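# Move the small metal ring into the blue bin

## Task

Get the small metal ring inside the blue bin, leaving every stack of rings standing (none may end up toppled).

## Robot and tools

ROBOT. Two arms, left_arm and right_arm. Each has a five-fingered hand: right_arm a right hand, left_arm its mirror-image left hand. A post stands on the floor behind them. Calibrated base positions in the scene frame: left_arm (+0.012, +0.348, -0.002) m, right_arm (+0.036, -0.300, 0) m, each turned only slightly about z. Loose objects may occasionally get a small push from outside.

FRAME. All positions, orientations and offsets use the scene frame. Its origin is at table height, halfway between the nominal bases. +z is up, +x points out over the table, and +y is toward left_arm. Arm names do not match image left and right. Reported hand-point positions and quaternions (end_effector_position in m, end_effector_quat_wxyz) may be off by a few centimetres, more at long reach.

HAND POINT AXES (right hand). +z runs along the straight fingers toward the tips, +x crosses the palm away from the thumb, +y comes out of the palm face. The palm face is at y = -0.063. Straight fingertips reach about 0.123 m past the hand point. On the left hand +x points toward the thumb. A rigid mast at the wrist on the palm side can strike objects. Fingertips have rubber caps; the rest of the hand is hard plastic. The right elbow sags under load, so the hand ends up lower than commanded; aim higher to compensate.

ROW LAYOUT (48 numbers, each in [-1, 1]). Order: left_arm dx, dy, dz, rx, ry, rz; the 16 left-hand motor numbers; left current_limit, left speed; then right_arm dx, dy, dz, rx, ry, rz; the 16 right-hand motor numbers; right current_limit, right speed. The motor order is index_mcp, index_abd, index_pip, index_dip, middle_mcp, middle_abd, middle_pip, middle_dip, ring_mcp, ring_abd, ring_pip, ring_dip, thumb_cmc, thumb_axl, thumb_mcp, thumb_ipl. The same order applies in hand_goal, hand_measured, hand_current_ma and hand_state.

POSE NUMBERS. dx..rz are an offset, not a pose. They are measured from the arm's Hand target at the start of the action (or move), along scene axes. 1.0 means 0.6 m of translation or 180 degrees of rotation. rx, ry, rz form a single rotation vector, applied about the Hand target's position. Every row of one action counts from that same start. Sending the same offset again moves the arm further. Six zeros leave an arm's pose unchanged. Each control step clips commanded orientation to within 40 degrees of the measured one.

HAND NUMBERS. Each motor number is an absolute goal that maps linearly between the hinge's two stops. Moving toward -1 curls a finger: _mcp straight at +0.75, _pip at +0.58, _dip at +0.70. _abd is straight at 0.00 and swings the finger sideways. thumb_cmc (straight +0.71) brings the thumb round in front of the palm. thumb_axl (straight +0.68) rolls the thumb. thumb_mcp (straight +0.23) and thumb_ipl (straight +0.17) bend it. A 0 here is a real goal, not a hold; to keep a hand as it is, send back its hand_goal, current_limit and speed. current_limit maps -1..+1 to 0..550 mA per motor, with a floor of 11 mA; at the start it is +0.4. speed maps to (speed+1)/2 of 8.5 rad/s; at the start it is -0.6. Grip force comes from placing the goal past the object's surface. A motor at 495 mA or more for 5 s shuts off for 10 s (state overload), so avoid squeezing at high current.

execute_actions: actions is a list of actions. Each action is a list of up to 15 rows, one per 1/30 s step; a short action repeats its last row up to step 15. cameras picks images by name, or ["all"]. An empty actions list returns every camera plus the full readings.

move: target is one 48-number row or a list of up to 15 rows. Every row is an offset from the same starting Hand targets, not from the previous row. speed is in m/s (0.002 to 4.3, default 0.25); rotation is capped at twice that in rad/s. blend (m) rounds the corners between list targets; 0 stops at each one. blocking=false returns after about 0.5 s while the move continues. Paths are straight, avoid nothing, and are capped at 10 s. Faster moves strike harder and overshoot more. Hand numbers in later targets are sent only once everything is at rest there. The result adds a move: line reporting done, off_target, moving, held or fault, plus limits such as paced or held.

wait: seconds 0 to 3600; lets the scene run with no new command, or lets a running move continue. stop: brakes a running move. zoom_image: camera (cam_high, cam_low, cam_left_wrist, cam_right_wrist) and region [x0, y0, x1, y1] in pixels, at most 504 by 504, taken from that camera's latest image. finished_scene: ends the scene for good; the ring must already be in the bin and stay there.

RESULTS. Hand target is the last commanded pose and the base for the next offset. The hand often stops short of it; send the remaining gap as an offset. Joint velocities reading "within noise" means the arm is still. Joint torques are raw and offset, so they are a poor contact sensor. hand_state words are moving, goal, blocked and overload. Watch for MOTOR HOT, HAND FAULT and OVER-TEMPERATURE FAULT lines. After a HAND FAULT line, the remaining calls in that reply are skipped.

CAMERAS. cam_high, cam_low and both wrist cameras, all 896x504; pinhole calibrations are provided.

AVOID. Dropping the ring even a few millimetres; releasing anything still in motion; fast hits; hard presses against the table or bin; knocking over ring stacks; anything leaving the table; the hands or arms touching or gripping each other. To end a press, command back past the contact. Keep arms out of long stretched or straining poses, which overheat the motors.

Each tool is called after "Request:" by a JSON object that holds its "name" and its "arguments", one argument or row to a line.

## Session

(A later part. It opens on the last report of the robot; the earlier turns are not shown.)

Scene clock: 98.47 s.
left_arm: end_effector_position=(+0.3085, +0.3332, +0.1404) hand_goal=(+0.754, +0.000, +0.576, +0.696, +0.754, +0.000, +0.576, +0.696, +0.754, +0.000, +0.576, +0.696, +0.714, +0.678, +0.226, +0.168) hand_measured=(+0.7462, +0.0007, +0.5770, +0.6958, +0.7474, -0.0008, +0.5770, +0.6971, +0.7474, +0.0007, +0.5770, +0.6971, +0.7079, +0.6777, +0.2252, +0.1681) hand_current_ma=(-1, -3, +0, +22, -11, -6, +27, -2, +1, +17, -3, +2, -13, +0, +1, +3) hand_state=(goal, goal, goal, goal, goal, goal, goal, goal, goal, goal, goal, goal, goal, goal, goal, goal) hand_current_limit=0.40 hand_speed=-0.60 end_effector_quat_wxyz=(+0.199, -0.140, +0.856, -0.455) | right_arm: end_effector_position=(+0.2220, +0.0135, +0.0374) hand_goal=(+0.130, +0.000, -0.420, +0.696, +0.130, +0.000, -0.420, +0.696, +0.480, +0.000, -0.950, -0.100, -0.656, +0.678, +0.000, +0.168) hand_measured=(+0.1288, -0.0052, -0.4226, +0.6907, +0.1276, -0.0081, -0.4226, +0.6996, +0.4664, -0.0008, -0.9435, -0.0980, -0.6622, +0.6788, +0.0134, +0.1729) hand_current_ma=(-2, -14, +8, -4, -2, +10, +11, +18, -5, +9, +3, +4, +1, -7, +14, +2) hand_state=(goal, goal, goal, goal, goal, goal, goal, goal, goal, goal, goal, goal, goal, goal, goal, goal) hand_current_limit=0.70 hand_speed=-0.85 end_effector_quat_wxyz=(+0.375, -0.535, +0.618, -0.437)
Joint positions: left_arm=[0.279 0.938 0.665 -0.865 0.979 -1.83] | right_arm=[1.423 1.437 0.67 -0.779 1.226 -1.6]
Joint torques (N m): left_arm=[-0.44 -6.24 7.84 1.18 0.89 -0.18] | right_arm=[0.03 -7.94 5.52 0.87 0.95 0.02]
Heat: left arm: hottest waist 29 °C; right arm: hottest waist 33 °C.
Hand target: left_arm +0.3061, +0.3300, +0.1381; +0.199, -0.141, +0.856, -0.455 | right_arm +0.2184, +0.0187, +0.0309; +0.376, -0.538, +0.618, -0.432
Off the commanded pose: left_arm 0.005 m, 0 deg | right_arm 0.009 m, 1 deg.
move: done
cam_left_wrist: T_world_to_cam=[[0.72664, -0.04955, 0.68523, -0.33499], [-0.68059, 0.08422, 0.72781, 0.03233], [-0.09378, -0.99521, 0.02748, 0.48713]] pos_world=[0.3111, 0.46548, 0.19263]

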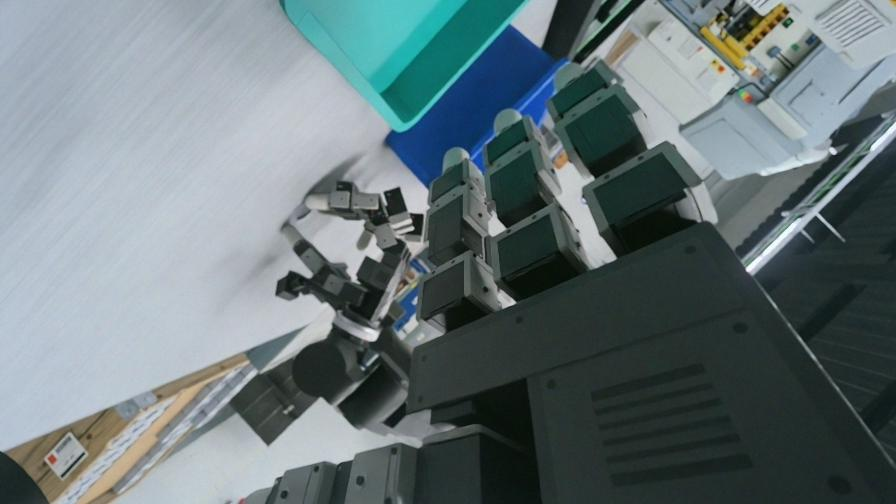

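Request:
{"name": "move", "arguments": {
  "target": [
    [0,0,0,0,0,0, 0.754,0,0.576,0.696,0.754,0,0.576,0.696,0.754,0,0.576,0.696,0.714,0.678,0.226,0.168,0.4,-0.6, 0,0,-0.004,0,0,0, 0.11,0,-0.425,0.696,0.11,0,-0.425,0.696,0.479,0,-0.95,-0.1,-0.657,0.678,-0.05,0.16,0.7,-0.85]
  ],
  "speed": 0.1,
  "cameras": ["cam_left_wrist"]
}}

Request:
{"name": "zoom_image", "arguments": {
  "camera": "cam_left_wrist",
  "region": [260, 170, 350, 250]
}}

Scene clock: 99.10 s.
left_arm: end_effector_position=(+0.3085, +0.3332, +0.1404) hand_goal=(+0.754, +0.000, +0.576, +0.696, +0.754, +0.000, +0.576, +0.696, +0.754, +0.000, +0.576, +0.696, +0.714, +0.678, +0.226, +0.168) hand_measured=(+0.7462, -0.0008, +0.5770, +0.6958, +0.7474, +0.0007, +0.5770, +0.6958, +0.7474, +0.0007, +0.5770, +0.6958, +0.7079, +0.6777, +0.2252, +0.1672) hand_current_ma=(+4, +2, +4, -5, -8, -2, +1, +10, +6, +9, +3, +5, -15, +3, -2, -20) hand_state=(goal, goal, goal, goal, goal, goal, goal, goal, goal, goal, goal, goal, goal, goal, goal, goal) hand_current_limit=0.40 hand_speed=-0.60 end_effector_quat_wxyz=(+0.199, -0.140, +0.856, -0.455) | right_arm: end_effector_position=(+0.2216, +0.0150, +0.0370) hand_goal=(+0.110, +0.000, -0.424, +0.696, +0.110, +0.000, -0.424, +0.696, +0.480, +0.000, -0.950, -0.100, -0.656, +0.678, -0.050, +0.160) hand_measured=(+0.1083, -0.0052, -0.4226, +0.6932, +0.1107, -0.0081, -0.4226, +0.6996, +0.4664, -0.0008, -0.9435, -0.0980, -0.6710, +0.6788, +0.0085, +0.1738) hand_current_ma=(+3, +2, +8, +3, +25, +9, +11, +14, -2, -2, +14, +6, -12, +3, +83, +5) hand_state=(goal, goal, goal, goal, goal, goal, goal, goal, goal, goal, goal, goal, goal, goal, blocked, goal) hand_current_limit=0.70 hand_speed=-0.85 end_effector_quat_wxyz=(+0.377, -0.535, +0.619, -0.435)
Joint positions: left_arm=[0.279 0.938 0.665 -0.865 0.979 -1.83] | right_arm=[1.425 1.439 0.67 -0.773 1.226 -1.6]
Joint torques (N m): left_arm=[-0.67 -6.18 8.03 1.2 0.85 -0.14] | right_arm=[0.26 -8.06 5.38 0.84 0.97 0.05]
Heat: left arm: hottest waist 29 °C; right arm: hottest waist 33 °C.
Hand target: left_arm +0.3061, +0.3300, +0.1381; +0.199, -0.141, +0.856, -0.455 | right_arm +0.2185, +0.0186, +0.0284; +0.376, -0.538, +0.618, -0.433
Off the commanded pose: left_arm 0.005 m, 0 deg | right_arm 0.010 m, 0 deg.
move: done
cam_left_wrist: T_world_to_cam=[[0.72664, -0.04955, 0.68523, -0.33499], [-0.68059, 0.08422, 0.72781, 0.03233], [-0.09378, -0.99521, 0.02748, 0.48713]] pos_world=[0.3111, 0.46548, 0.19263]

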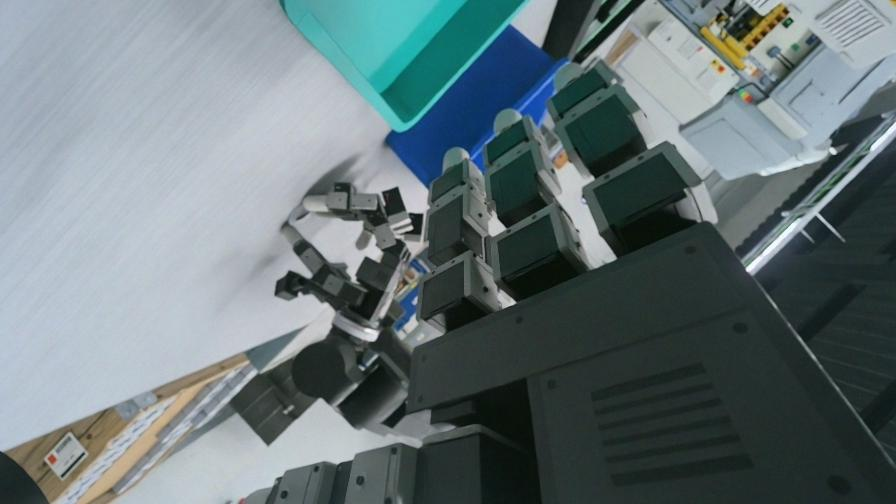

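Scaled by 5.600 from the camera's image (finer frame: 1280x720).

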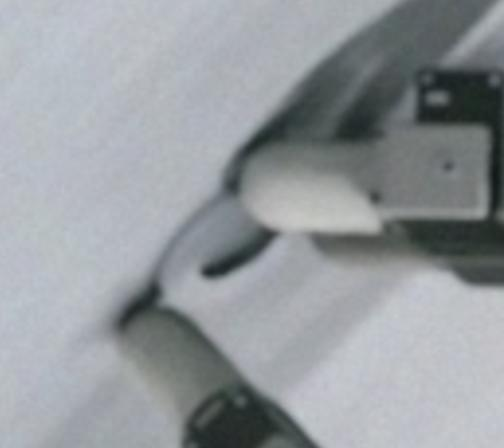

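Request:
{"name": "move", "arguments": {
  "target": [
    [0,0,0,0,0,0, 0.754,0,0.576,0.696,0.754,0,0.576,0.696,0.754,0,0.576,0.696,0.714,0.678,0.226,0.168,0.4,-0.6, 0,0,-0.002,0,0,0, 0.06,0,-0.44,0.696,0.06,0,-0.44,0.696,0.479,0,-0.95,-0.1,-0.657,0.678,-0.10,0.15,0.7,-0.9]
  ],
  "speed": 0.1,
  "cameras": ["cam_left_wrist"]
}}

Request:
{"name": "zoom_image", "arguments": {
  "camera": "cam_left_wrist",
  "region": [260, 170, 350, 250]
}}

Scene clock: 99.77 s.
left_arm: end_effector_position=(+0.3085, +0.3332, +0.1404) hand_goal=(+0.754, +0.000, +0.576, +0.696, +0.754, +0.000, +0.576, +0.696, +0.754, +0.000, +0.576, +0.696, +0.714, +0.678, +0.226, +0.168) hand_measured=(+0.7462, +0.0007, +0.5770, +0.6958, +0.7474, +0.0007, +0.5770, +0.6958, +0.7474, +0.0007, +0.5770, +0.6971, +0.7079, +0.6767, +0.2252, +0.1672) hand_current_ma=(+9, +12, +9, +9, -5, +2, +20, +8, -1, +11, +2, +6, -23, +1, -4, -18) hand_state=(goal, goal, goal, goal, goal, goal, goal, goal, goal, goal, goal, goal, goal, goal, goal, goal) hand_current_limit=0.40 hand_speed=-0.60 end_effector_quat_wxyz=(+0.199, -0.140, +0.856, -0.455) | right_arm: end_effector_position=(+0.2205, +0.0165, +0.0367) hand_goal=(+0.060, +0.000, -0.440, +0.696, +0.060, +0.000, -0.440, +0.696, +0.480, +0.000, -0.950, -0.100, -0.656, +0.678, -0.100, +0.150) hand_measured=(+0.0600, -0.0066, -0.4264, +0.6920, +0.0625, -0.0081, -0.4329, +0.6958, +0.4664, -0.0023, -0.9448, -0.0967, -0.6785, +0.6777, -0.0014, +0.1738) hand_current_ma=(+8, -12, +5, -9, -4, -1, +4, +11, -12, +7, +17, +4, -11, +6, +147, +17) hand_state=(goal, goal, goal, goal, goal, goal, goal, goal, goal, goal, goal, goal, blocked, goal, blocked, blocked) hand_current_limit=0.70 hand_speed=-0.90 end_effector_quat_wxyz=(+0.378, -0.535, +0.619, -0.433)
Joint positions: left_arm=[0.279 0.938 0.665 -0.865 0.979 -1.83] | right_arm=[1.428 1.44 0.67 -0.768 1.224 -1.6]
Joint torques (N m): left_arm=[-1.2 -7 8.03 1.03 0.89 -0.18] | right_arm=[0.03 -7.77 5.2 0.87 1.03 0.04]
Heat: left arm: hottest waist 29 °C; right arm: hottest waist 33 °C.
Hand target: left_arm +0.3061, +0.3300, +0.1381; +0.199, -0.141, +0.856, -0.455 | right_arm +0.2185, +0.0187, +0.0272; +0.376, -0.538, +0.618, -0.433
Off the commanded pose: left_arm 0.005 m, 0 deg | right_arm 0.010 m, 0 deg.
move: done
cam_left_wrist: T_world_to_cam=[[0.72664, -0.04955, 0.68523, -0.33499], [-0.68059, 0.08422, 0.72781, 0.03233], [-0.09378, -0.99521, 0.02748, 0.48713]] pos_world=[0.3111, 0.46548, 0.19263]

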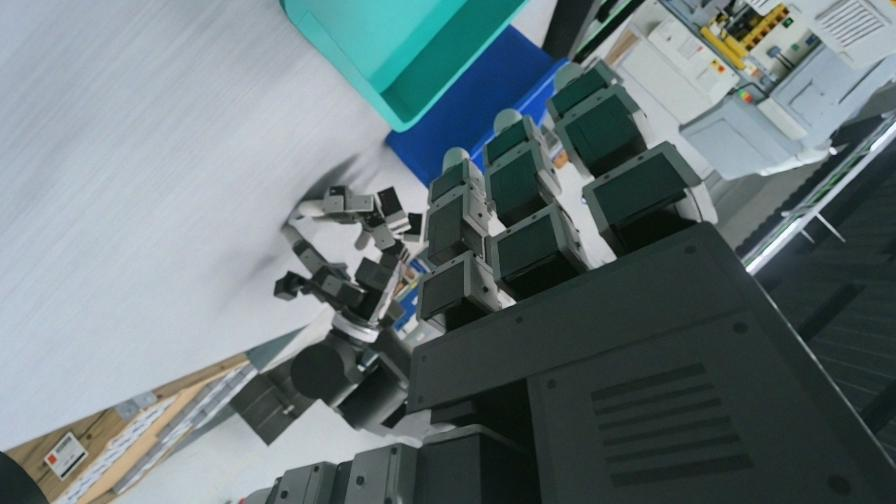

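Scaled by 5.600 from the camera's image (finer frame: 1280x720).

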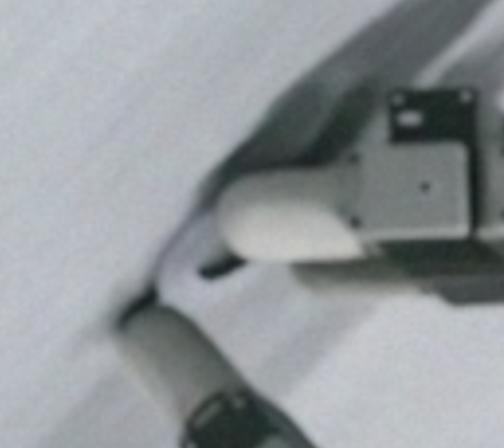

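Request:
{"name": "move", "arguments": {
  "target": [
    [0,0,0,0,0,0, 0.754,0,0.576,0.696,0.754,0,0.576,0.696,0.754,0,0.576,0.696,0.714,0.678,0.226,0.168,0.4,-0.6, 0,0,0.25,0,0,0, 0.4,0,-0.4,0.696,0.4,0,-0.4,0.696,0.479,0,-0.95,-0.1,-0.657,0.678,0.08,0.168,0.4,-0.6],
    [0,0,0,0,0,0, 0.754,0,0.576,0.696,0.754,0,0.576,0.696,0.754,0,0.576,0.696,0.714,0.678,0.226,0.168,0.4,-0.6, -0.0267,0.1222,0.3333,0.3166,0.2755,-0.3943, 0.4,0,-0.4,0.696,0.4,0,-0.4,0.696,0.479,0,-0.95,-0.1,-0.657,0.678,0.08,0.168,0.4,-0.6]
  ],
  "speed": 0.3,
  "blend": 0.03,
  "cameras": ["all"]
}}

Scene clock: 109.40 s.
left_arm: end_effector_position=(+0.3085, +0.3332, +0.1404) hand_goal=(+0.754, +0.000, +0.576, +0.696, +0.754, +0.000, +0.576, +0.696, +0.754, +0.000, +0.576, +0.696, +0.714, +0.678, +0.226, +0.168) hand_measured=(+0.7462, +0.0007, +0.5770, +0.6958, +0.7474, -0.0008, +0.5770, +0.6958, +0.7474, -0.0008, +0.5770, +0.6958, +0.7092, +0.6777, +0.2252, +0.1681) hand_current_ma=(-7, +3, -8, +4, -13, -3, +12, +13, +0, +2, +21, -4, -12, -8, -9, -11) hand_state=(goal, goal, goal, goal, goal, goal, goal, goal, goal, goal, goal, goal, goal, goal, goal, goal) hand_current_limit=0.40 hand_speed=-0.60 end_effector_quat_wxyz=(+0.199, -0.140, +0.856, -0.455) | right_arm: end_effector_position=(+0.1946, +0.0879, +0.2166) hand_goal=(+0.400, +0.000, -0.400, +0.696, +0.400, +0.000, -0.400, +0.696, +0.480, +0.000, -0.950, -0.100, -0.656, +0.678, +0.080, +0.168) hand_measured=(+0.4013, -0.0052, -0.4008, +0.6920, +0.4025, -0.0081, -0.4008, +0.6945, +0.4809, -0.0023, -0.9423, -0.0980, -0.6597, +0.6788, +0.0768, +0.1700) hand_current_ma=(-4, -1, +8, +9, +3, -3, +3, +13, -8, +12, +4, +11, -1, +5, +17, +22) hand_state=(goal, goal, goal, goal, goal, goal, goal, goal, goal, goal, goal, goal, goal, goal, goal, goal) hand_current_limit=0.40 hand_speed=-0.60 end_effector_quat_wxyz=(-0.007, -0.012, +1.000, -0.017)
Joint positions: left_arm=[0.279 0.938 0.665 -0.865 0.979 -1.83] | right_arm=[1.154 1.239 1.124 -1.493 0.002 -0.449]
Joint torques (N m): left_arm=[-0.44 -6.36 8.13 1.06 0.87 -0.16] | right_arm=[-1.38 -10.4 8.05 0.85 -0.24 0.01]
Heat: left arm: hottest waist 29 °C; right arm: hottest waist 33 °C.
Hand target: left_arm +0.3061, +0.3300, +0.1381; +0.199, -0.141, +0.856, -0.455 | right_arm +0.2025, +0.0920, +0.2273; +0.000, +0.001, +1.000, -0.001
Off the commanded pose: left_arm 0.005 m, 0 deg | right_arm 0.014 m, 3 deg.
move: off_target (right_arm)
cam_left_wrist: T_world_to_cam=[[0.72664, -0.04955, 0.68523, -0.33499], [-0.68059, 0.08422, 0.72781, 0.03233], [-0.09378, -0.99521, 0.02748, 0.48713]] pos_world=[0.3111, 0.46548, 0.19263]
cam_right_wrist: T_world_to_cam=[[0.76654, 0.63875, -0.06647, -0.1508], [0.43859, -0.44509, 0.78073, -0.26798], [0.4691, -0.62761, -0.62133, 0.22089]] pos_world=[0.12951, 0.11568, 0.33645]

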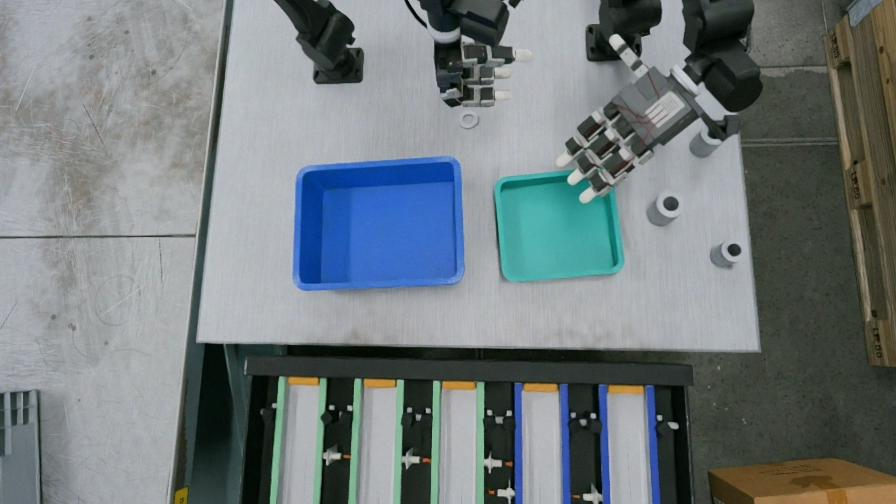

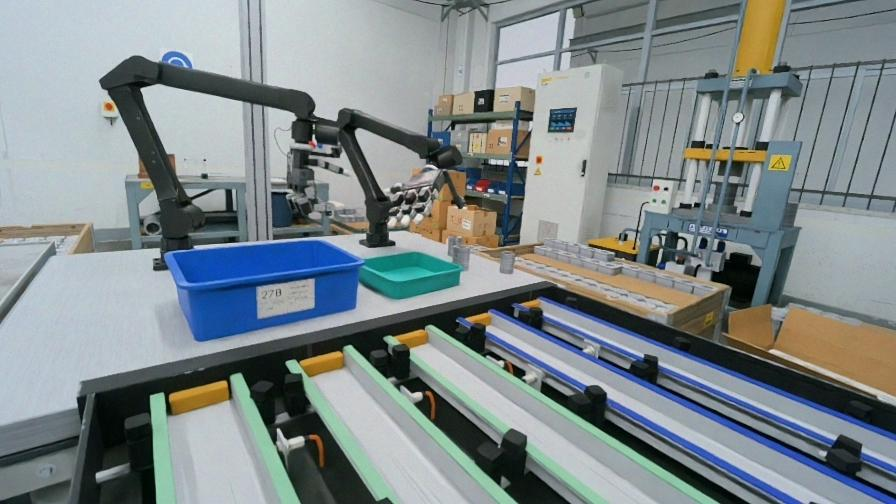

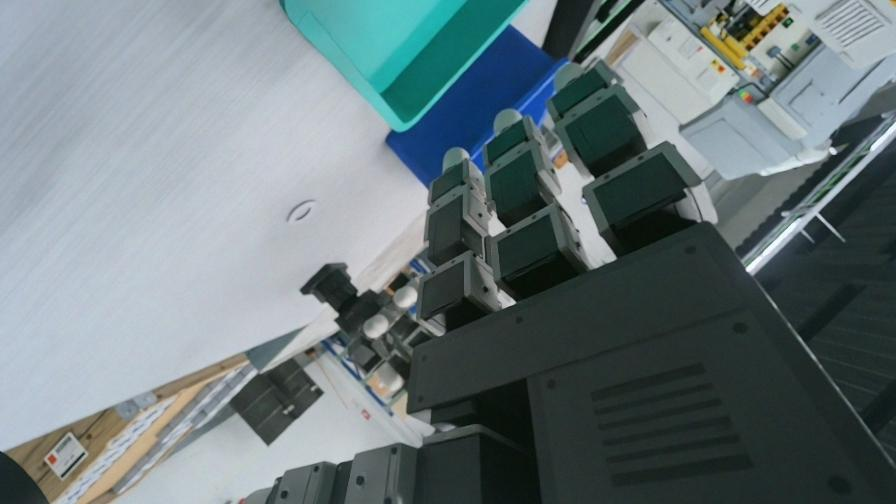

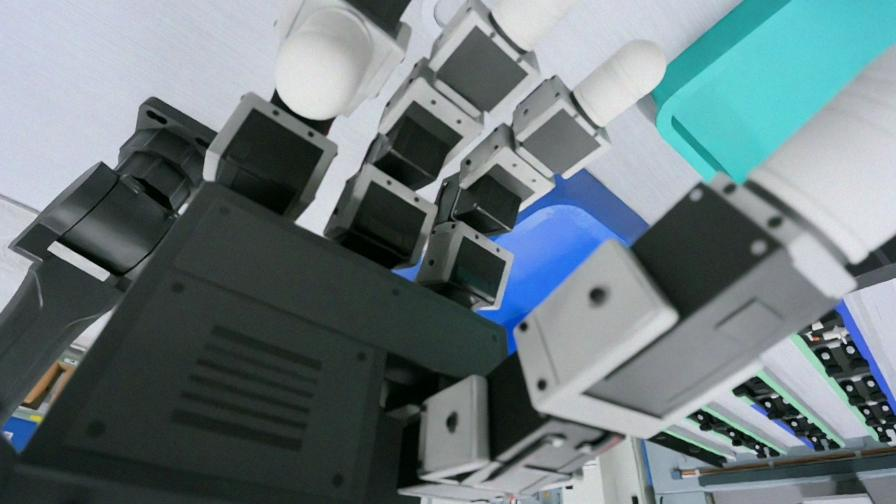

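Request:
{"name": "move", "arguments": {
  "target": [0,0,0,0,0,0,0.754,0,0.576,0.696,0.754,0,0.576,0.696,0.754,0,0.576,0.696,0.714,0.678,0.226,0.168,0.4,-0.6,0,0,0,0,0,0,0.754,0,0.576,-0.609,0.754,0,-0.95,-0.1,0.754,0,0.576,-0.609,-0.657,0.678,0.08,0.168,0.4,-0.6],
  "cameras": ["cam_high","cam_left_wrist","cam_low"]
}}

Scene clock: 111.50 s.
left_arm: end_effector_position=(+0.3085, +0.3332, +0.1404) hand_goal=(+0.754, +0.000, +0.576, +0.696, +0.754, +0.000, +0.576, +0.696, +0.754, +0.000, +0.576, +0.696, +0.714, +0.678, +0.226, +0.168) hand_measured=(+0.7462, -0.0008, +0.5770, +0.6958, +0.7474, +0.0007, +0.5770, +0.6958, +0.7474, -0.0008, +0.5757, +0.6958, +0.7092, +0.6767, +0.2252, +0.1681) hand_current_ma=(+1, +4, -2, +14, -13, +9, +26, +11, -1, +4, +4, +11, -8, +7, -6, -18) hand_state=(goal, goal, goal, goal, goal, goal, goal, goal, goal, goal, goal, goal, goal, goal, goal, goal) hand_current_limit=0.40 hand_speed=-0.60 end_effector_quat_wxyz=(+0.199, -0.140, +0.856, -0.455) | right_arm: end_effector_position=(+0.1948, +0.0883, +0.2168) hand_goal=(+0.754, +0.000, +0.576, -0.608, +0.754, +0.000, -0.950, -0.100, +0.754, +0.000, +0.576, -0.608, -0.656, +0.678, +0.080, +0.168) hand_measured=(+0.7547, -0.0052, +0.5770, -0.6076, +0.7583, -0.0081, -0.9410, -0.0980, +0.7511, -0.0023, +0.5770, -0.6076, -0.6609, +0.6788, +0.0768, +0.1700) hand_current_ma=(+1, -11, +2, +3, +9, -2, +3, +1, -5, +20, +7, -2, +1, +4, +10, +23) hand_state=(goal, goal, goal, goal, goal, goal, goal, goal, goal, goal, goal, goal, goal, goal, goal, goal) hand_current_limit=0.40 hand_speed=-0.60 end_effector_quat_wxyz=(-0.007, -0.011, +1.000, -0.017)
Joint positions: left_arm=[0.279 0.938 0.665 -0.865 0.979 -1.83] | right_arm=[1.154 1.239 1.124 -1.492 0.002 -0.448]
Joint velocities: left_arm=[within noise] | right_arm=[-0.015 -0.005 0.002 0.012 -0.081 -0.154]
Joint torques (N m): left_arm=[-1.32 -6.01 7.82 1.14 0.84 -0.19] | right_arm=[-1.32 -10.58 8.14 0.76 -0.21 0.09]
Heat: left arm: hottest waist 29 °C; right arm: hottest waist 33 °C.
Hand target: left_arm +0.3061, +0.3300, +0.1381; +0.199, -0.141, +0.856, -0.455 | right_arm +0.2025, +0.0919, +0.2273; +0.000, +0.001, +1.000, -0.001
Off the commanded pose: left_arm 0.005 m, 0 deg | right_arm 0.013 m, 2 deg.
move: done
cam_left_wrist: T_world_to_cam=[[0.72664, -0.04955, 0.68523, -0.33499], [-0.68059, 0.08422, 0.72781, 0.03233], [-0.09378, -0.99521, 0.02748, 0.48713]] pos_world=[0.3111, 0.46548, 0.19263]
Images, in order (width x height): cam_high 896x504, cam_low 896x504, cam_left_wrist 896x504.

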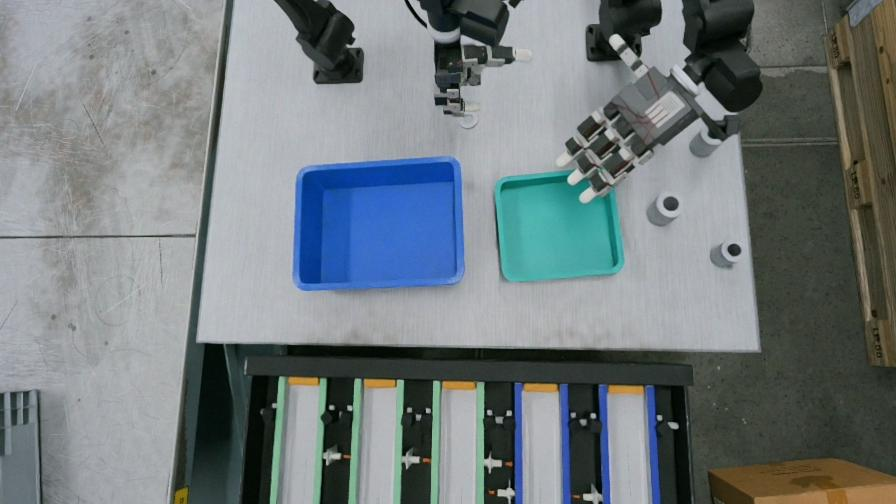

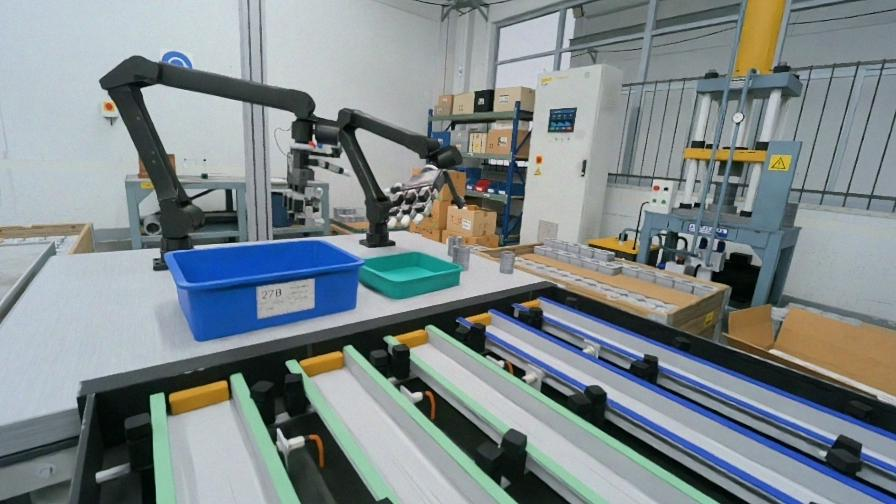

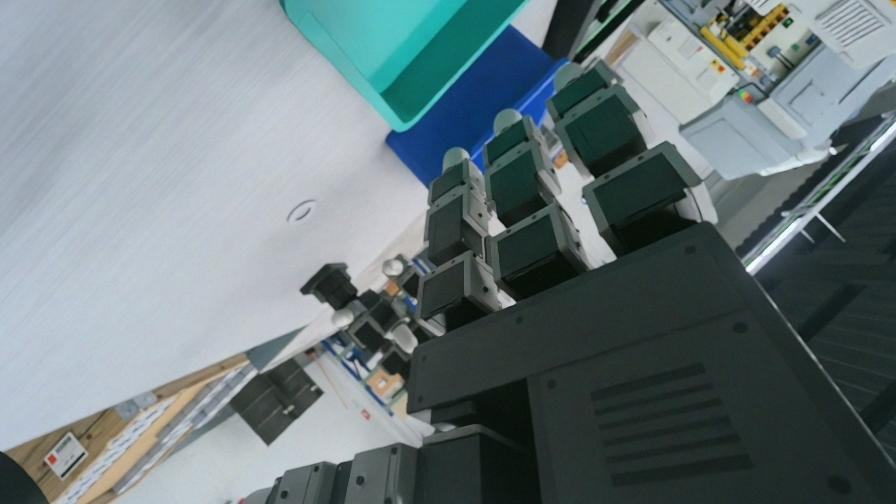

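Request:
{"name": "zoom_image", "arguments": {
  "camera": "cam_high",
  "region": [410, 30, 550, 140]
}}

Request:
{"name": "zoom_image", "arguments": {
  "camera": "cam_left_wrist",
  "region": [240, 170, 450, 370]
}}

Scaled by 3.600 from the camera's image (finer frame: 1280x720).

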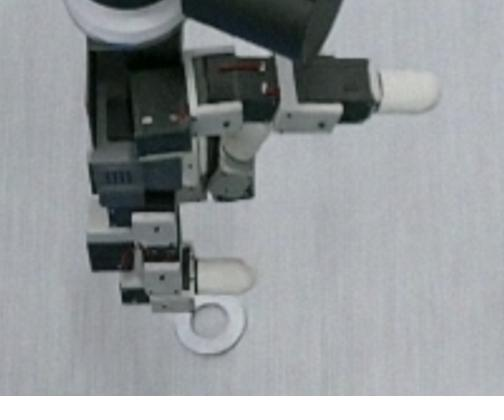

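Scaled by 2.400 from the camera's image (finer frame: 1280x720).

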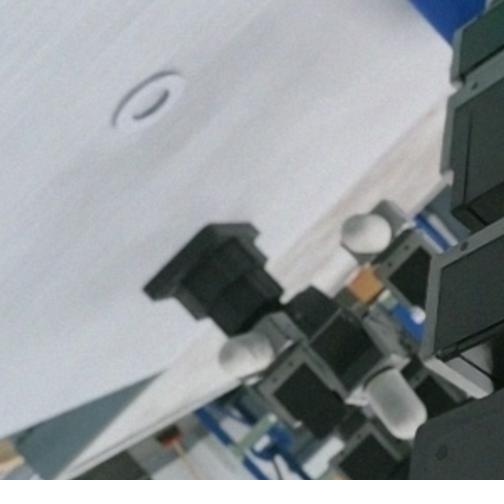

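Request:
{"name": "move", "arguments": {
  "target": [0,0,0,0,0,0,0.754,0,0.576,0.696,0.754,0,0.576,0.696,0.754,0,0.576,0.696,0.714,0.678,0.226,0.168,0.4,-0.6,-0.022,0.012,-0.06,0.0102,-0.0045,-0.0076,0.754,0.32,0.576,-0.609,0.754,-0.32,0.576,-0.609,0.754,-0.4,-0.95,-0.1,-0.657,0.678,0.08,0.168,0.4,-0.6],
  "cameras": ["cam_high","cam_left_wrist"],
  "speed": 0.08
}}

Request:
{"name": "zoom_image", "arguments": {
  "camera": "cam_high",
  "region": [410, 30, 550, 140]
}}

Request:
{"name": "zoom_image", "arguments": {
  "camera": "cam_left_wrist",
  "region": [240, 170, 450, 370]
}}

Scene clock: 114.47 s.
left_arm: end_effector_position=(+0.3085, +0.3332, +0.1404) hand_goal=(+0.754, +0.000, +0.576, +0.696, +0.754, +0.000, +0.576, +0.696, +0.754, +0.000, +0.576, +0.696, +0.714, +0.678, +0.226, +0.168) hand_measured=(+0.7462, -0.0008, +0.5770, +0.6958, +0.7474, +0.0007, +0.5770, +0.6958, +0.7474, +0.0007, +0.5770, +0.6958, +0.7079, +0.6777, +0.2252, +0.1681) hand_current_ma=(-4, +4, -16, +12, -6, +10, +0, +9, +2, +1, +4, +8, -1, -6, -4, -15) hand_state=(goal, goal, goal, goal, goal, goal, goal, goal, goal, goal, goal, goal, goal, goal, goal, goal) hand_current_limit=0.40 hand_speed=-0.60 end_effector_quat_wxyz=(+0.199, -0.140, +0.856, -0.455) | right_arm: end_effector_position=(+0.1915, +0.0971, +0.1886) hand_goal=(+0.754, +0.320, +0.576, -0.608, +0.754, -0.320, +0.576, -0.608, +0.754, -0.400, -0.950, -0.100, -0.656, +0.678, +0.080, +0.168) hand_measured=(+0.7535, +0.3127, +0.5757, -0.6063, +0.7547, -0.3173, +0.5757, -0.6076, +0.7571, -0.3920, -0.9435, -0.0992, -0.6609, +0.6788, +0.0768, +0.1700) hand_current_ma=(-2, -4, +24, +2, +18, +9, +11, +10, -4, -4, +6, +3, -1, -3, +1, +3) hand_state=(goal, goal, goal, goal, goal, goal, goal, goal, goal, goal, goal, goal, goal, goal, goal, goal) hand_current_limit=0.40 hand_speed=-0.60 end_effector_quat_wxyz=(+0.004, +0.010, +1.000, +0.007)
Joint positions: left_arm=[0.279 0.938 0.665 -0.865 0.979 -1.83] | right_arm=[1.185 1.235 1.035 -1.355 0.001 -0.374]
Joint torques (N m): left_arm=[-0.62 -6.53 7.92 1.03 0.85 -0.14] | right_arm=[0.21 -9.7 6.87 0.81 -0.12 0.02]
Heat: left arm: hottest waist 29 °C; right arm: hottest waist 33 °C.
Hand target: left_arm +0.3061, +0.3300, +0.1381; +0.199, -0.141, +0.856, -0.455 | right_arm +0.1892, +0.0993, +0.1913; +0.007, +0.012, +1.000, +0.016
Off the commanded pose: left_arm 0.005 m, 0 deg | right_arm 0.004 m, 1 deg.
move: done
cam_left_wrist: T_world_to_cam=[[0.72664, -0.04955, 0.68523, -0.33499], [-0.68059, 0.08422, 0.72781, 0.03233], [-0.09378, -0.99521, 0.02748, 0.48713]] pos_world=[0.3111, 0.46548, 0.19263]

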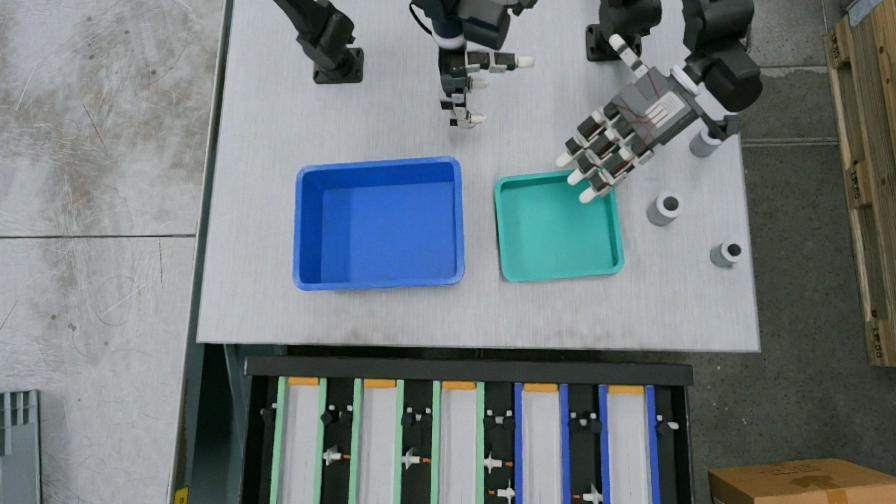

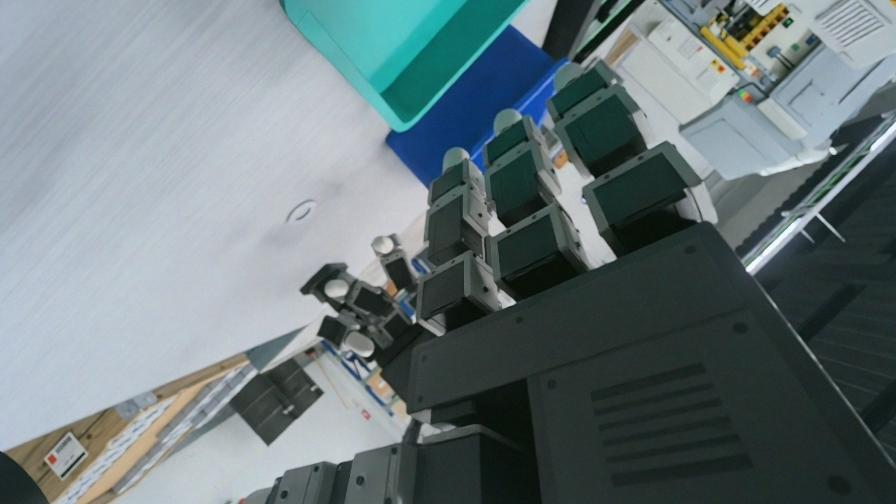

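Scaled by 3.600 from the camera's image (finer frame: 1280x720).

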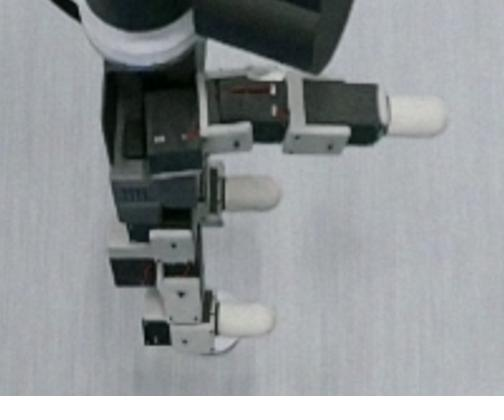

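Scaled by 2.400 from the camera's image (finer frame: 1280x720).

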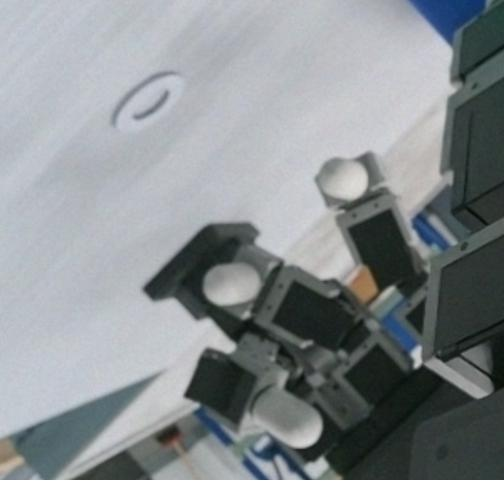

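Request:
{"name": "move", "arguments": {
  "target": [0,0,0,0,0,0,0.754,0,0.576,0.696,0.754,0,0.576,0.696,0.754,0,0.576,0.696,0.714,0.678,0.226,0.168,0.4,-0.6,-0.023,0,-0.115,0,0,0,0.754,0.32,0.576,-0.609,0.754,-0.32,0.576,-0.609,0.754,-0.4,-0.95,-0.1,-0.657,0.678,0.08,0.168,0.4,-0.6],
  "cameras": ["cam_high","cam_left_wrist"],
  "speed": 0.08
}}

Request:
{"name": "zoom_image", "arguments": {
  "camera": "cam_high",
  "region": [420, 60, 520, 140]
}}

Request:
{"name": "zoom_image", "arguments": {
  "camera": "cam_left_wrist",
  "region": [240, 170, 400, 310]
}}

Scene clock: 116.40 s.
left_arm: end_effector_position=(+0.3085, +0.3332, +0.1404) hand_goal=(+0.754, +0.000, +0.576, +0.696, +0.754, +0.000, +0.576, +0.696, +0.754, +0.000, +0.576, +0.696, +0.714, +0.678, +0.226, +0.168) hand_measured=(+0.7462, +0.0007, +0.5770, +0.6958, +0.7474, +0.0007, +0.5770, +0.6958, +0.7474, -0.0008, +0.5770, +0.6958, +0.7079, +0.6777, +0.2252, +0.1672) hand_current_ma=(-5, +2, -3, -4, -5, +0, +16, +16, +9, +5, +10, -2, -1, -1, +1, -7) hand_state=(goal, goal, goal, goal, goal, goal, goal, goal, goal, goal, goal, goal, goal, goal, goal, goal) hand_current_limit=0.40 hand_speed=-0.60 end_effector_quat_wxyz=(+0.199, -0.140, +0.856, -0.455) | right_arm: end_effector_position=(+0.1783, +0.0965, +0.1274) hand_goal=(+0.754, +0.320, +0.576, -0.608, +0.754, -0.320, +0.576, -0.608, +0.754, -0.400, -0.950, -0.100, -0.656, +0.678, +0.080, +0.168) hand_measured=(+0.7547, +0.3142, +0.5757, -0.6063, +0.7547, -0.3173, +0.5757, -0.6076, +0.7571, -0.3934, -0.9435, -0.0992, -0.6597, +0.6777, +0.0768, +0.1691) hand_current_ma=(+0, +5, +17, -11, -3, +7, +10, +21, -9, +16, +13, +11, +2, +0, +17, +9) hand_state=(goal, goal, goal, goal, goal, goal, goal, goal, goal, goal, goal, goal, goal, goal, goal, goal) hand_current_limit=0.40 hand_speed=-0.60 end_effector_quat_wxyz=(+0.007, +0.011, +1.000, +0.016)
Joint positions: left_arm=[0.279 0.938 0.665 -0.865 0.979 -1.83] | right_arm=[1.221 1.258 0.882 -1.16 0.001 -0.335]
Joint torques (N m): left_arm=[-0.79 -6.42 7.95 1.17 0.88 -0.16] | right_arm=[0.91 -8.35 6.54 1.02 -0.04 0.04]
Heat: left arm: hottest waist 29 °C; right arm: hottest waist 33 °C.
Hand target: left_arm +0.3061, +0.3300, +0.1381; +0.199, -0.141, +0.856, -0.455 | right_arm +0.1755, +0.0992, +0.1222; +0.007, +0.013, +1.000, +0.015
Off the commanded pose: left_arm 0.005 m, 0 deg | right_arm 0.007 m, 0 deg.
move: done
cam_left_wrist: T_world_to_cam=[[0.72664, -0.04955, 0.68523, -0.33499], [-0.68059, 0.08422, 0.72781, 0.03233], [-0.09378, -0.99521, 0.02748, 0.48713]] pos_world=[0.3111, 0.46548, 0.19263]

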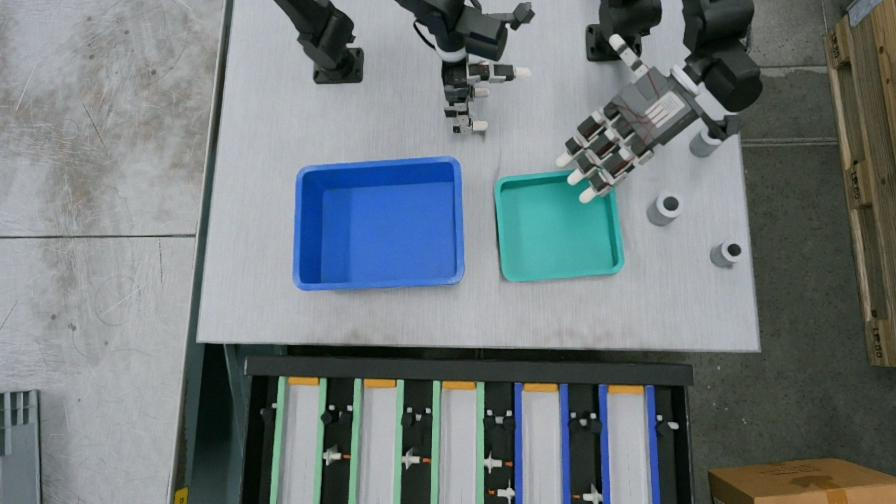

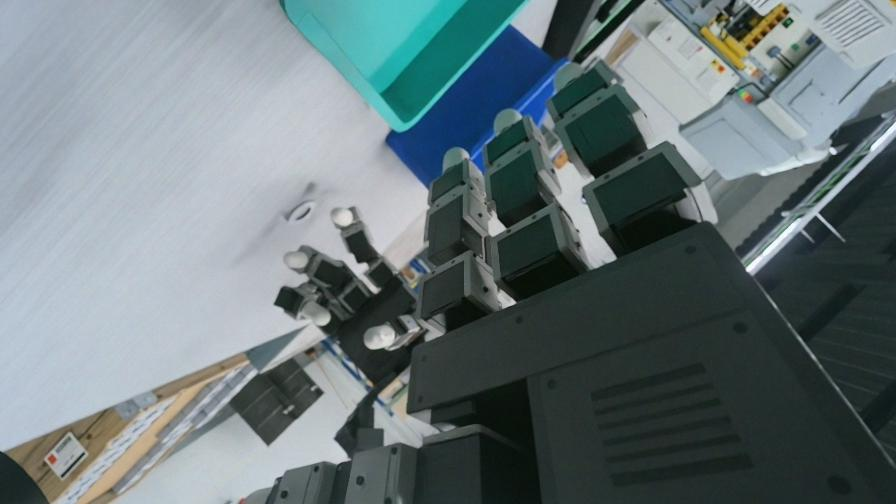

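Scaled by 5.040 from the camera's image (finer frame: 1280x720).

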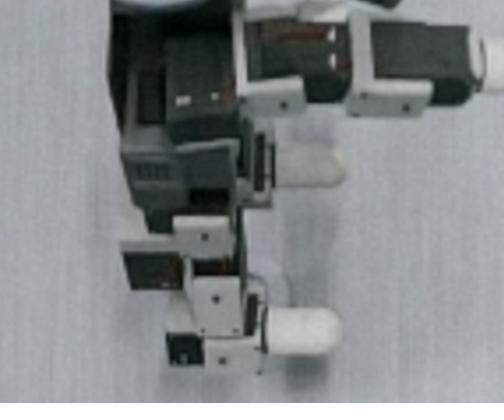

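Scaled by 3.150 from the camera's image (finer frame: 1280x720).

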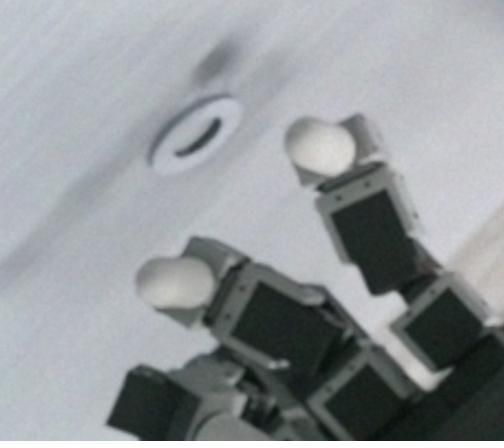

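Request:
{"name": "move", "arguments": {
  "target": [0,0,0,0,0,0,0.754,0,0.576,0.696,0.754,0,0.576,0.696,0.754,0,0.576,0.696,0.714,0.678,0.226,0.168,0.4,-0.6,-0.005,0.003,-0.042,0,0,0,0.754,0.32,0.576,-0.609,0.754,-0.32,0.576,-0.609,0.754,-0.4,-0.95,-0.1,-0.657,0.678,0.08,0.168,0.4,-0.6],
  "cameras": ["cam_high","cam_left_wrist"],
  "speed": 0.05
}}

Request:
{"name": "zoom_image", "arguments": {
  "camera": "cam_high",
  "region": [420, 60, 520, 140]
}}

Request:
{"name": "zoom_image", "arguments": {
  "camera": "cam_left_wrist",
  "region": [240, 170, 400, 310]
}}

Scene clock: 118.40 s.
left_arm: end_effector_position=(+0.3085, +0.3332, +0.1404) hand_goal=(+0.754, +0.000, +0.576, +0.696, +0.754, +0.000, +0.576, +0.696, +0.754, +0.000, +0.576, +0.696, +0.714, +0.678, +0.226, +0.168) hand_measured=(+0.7462, +0.0007, +0.5770, +0.6958, +0.7474, +0.0007, +0.5757, +0.6958, +0.7462, +0.0007, +0.5770, +0.6958, +0.7079, +0.6767, +0.2242, +0.1672) hand_current_ma=(-5, -2, -9, +6, -16, +0, -1, +15, -13, +6, +6, +0, -16, +12, -7, -4) hand_state=(goal, goal, goal, goal, goal, goal, goal, goal, goal, goal, goal, goal, goal, goal, goal, goal) hand_current_limit=0.40 hand_speed=-0.60 end_effector_quat_wxyz=(+0.199, -0.140, +0.856, -0.455) | right_arm: end_effector_position=(+0.1760, +0.0990, +0.1032) hand_goal=(+0.754, +0.320, +0.576, -0.608, +0.754, -0.320, +0.576, -0.608, +0.754, -0.400, -0.950, -0.100, -0.656, +0.678, +0.080, +0.168) hand_measured=(+0.7547, +0.3142, +0.5757, -0.6063, +0.7535, -0.3173, +0.5757, -0.6076, +0.7571, -0.3934, -0.9423, -0.0992, -0.6609, +0.6777, +0.0768, +0.1700) hand_current_ma=(+10, +1, +13, -10, +4, +0, -4, +4, +3, +11, +4, -10, -2, +11, +13, +15) hand_state=(goal, goal, goal, goal, goal, goal, goal, goal, goal, goal, goal, goal, goal, goal, goal, goal) hand_current_limit=0.40 hand_speed=-0.60 end_effector_quat_wxyz=(+0.007, +0.012, +1.000, +0.017)
Joint positions: left_arm=[0.279 0.938 0.665 -0.865 0.979 -1.83] | right_arm=[1.231 1.29 0.84 -1.084 0.001 -0.325]
Joint torques (N m): left_arm=[-0.91 -6.07 7.98 1.07 0.9 -0.2] | right_arm=[0.5 -9.11 6.08 0.99 -0.01 0.07]
Heat: left arm: hottest waist 29 °C; right arm: hottest waist 33 °C.
Hand target: left_arm +0.3061, +0.3300, +0.1381; +0.199, -0.141, +0.856, -0.455 | right_arm +0.1725, +0.1009, +0.0970; +0.007, +0.013, +1.000, +0.015
Off the commanded pose: left_arm 0.005 m, 0 deg | right_arm 0.007 m, 0 deg.
move: done
cam_left_wrist: T_world_to_cam=[[0.72664, -0.04955, 0.68523, -0.33499], [-0.68059, 0.08422, 0.72781, 0.03233], [-0.09378, -0.99521, 0.02748, 0.48713]] pos_world=[0.3111, 0.46548, 0.19263]

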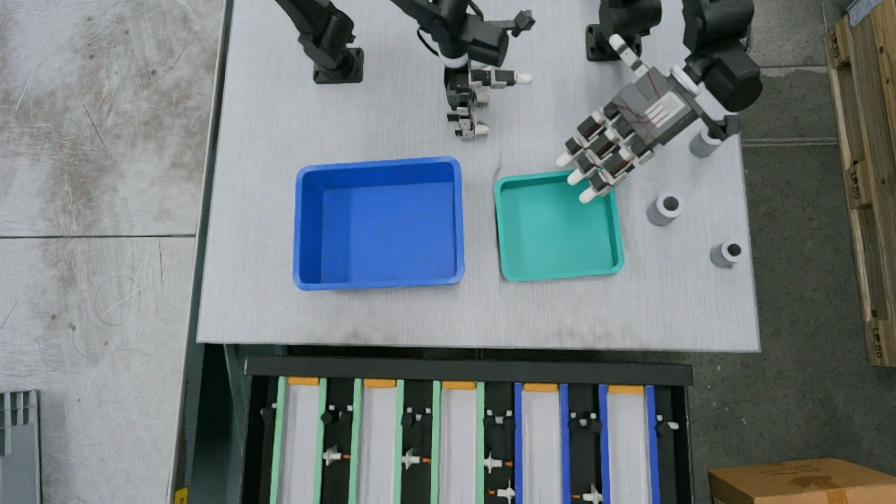

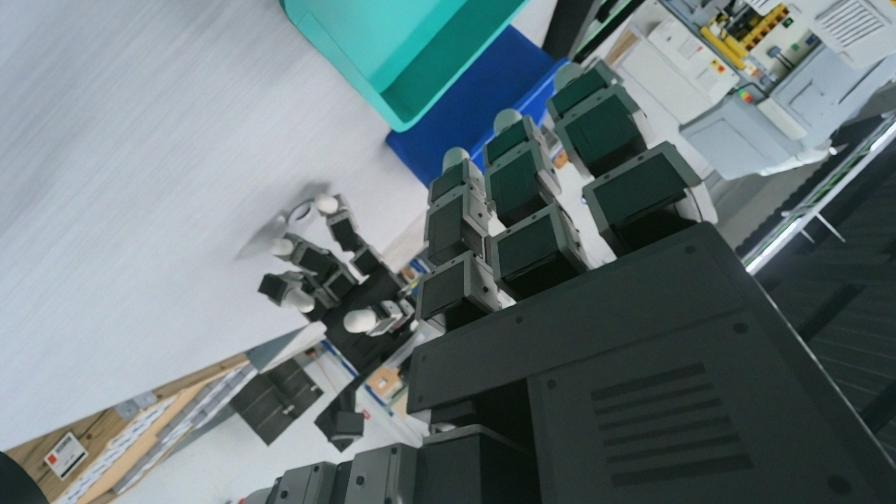

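Scaled by 5.040 from the camera's image (finer frame: 1280x720).

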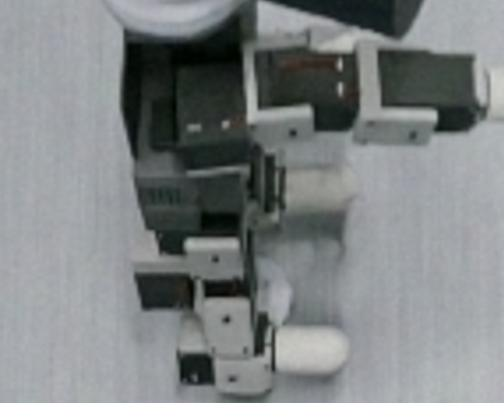

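Scaled by 3.150 from the camera's image (finer frame: 1280x720).

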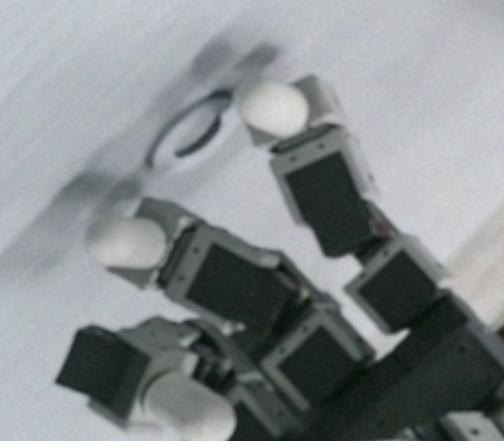

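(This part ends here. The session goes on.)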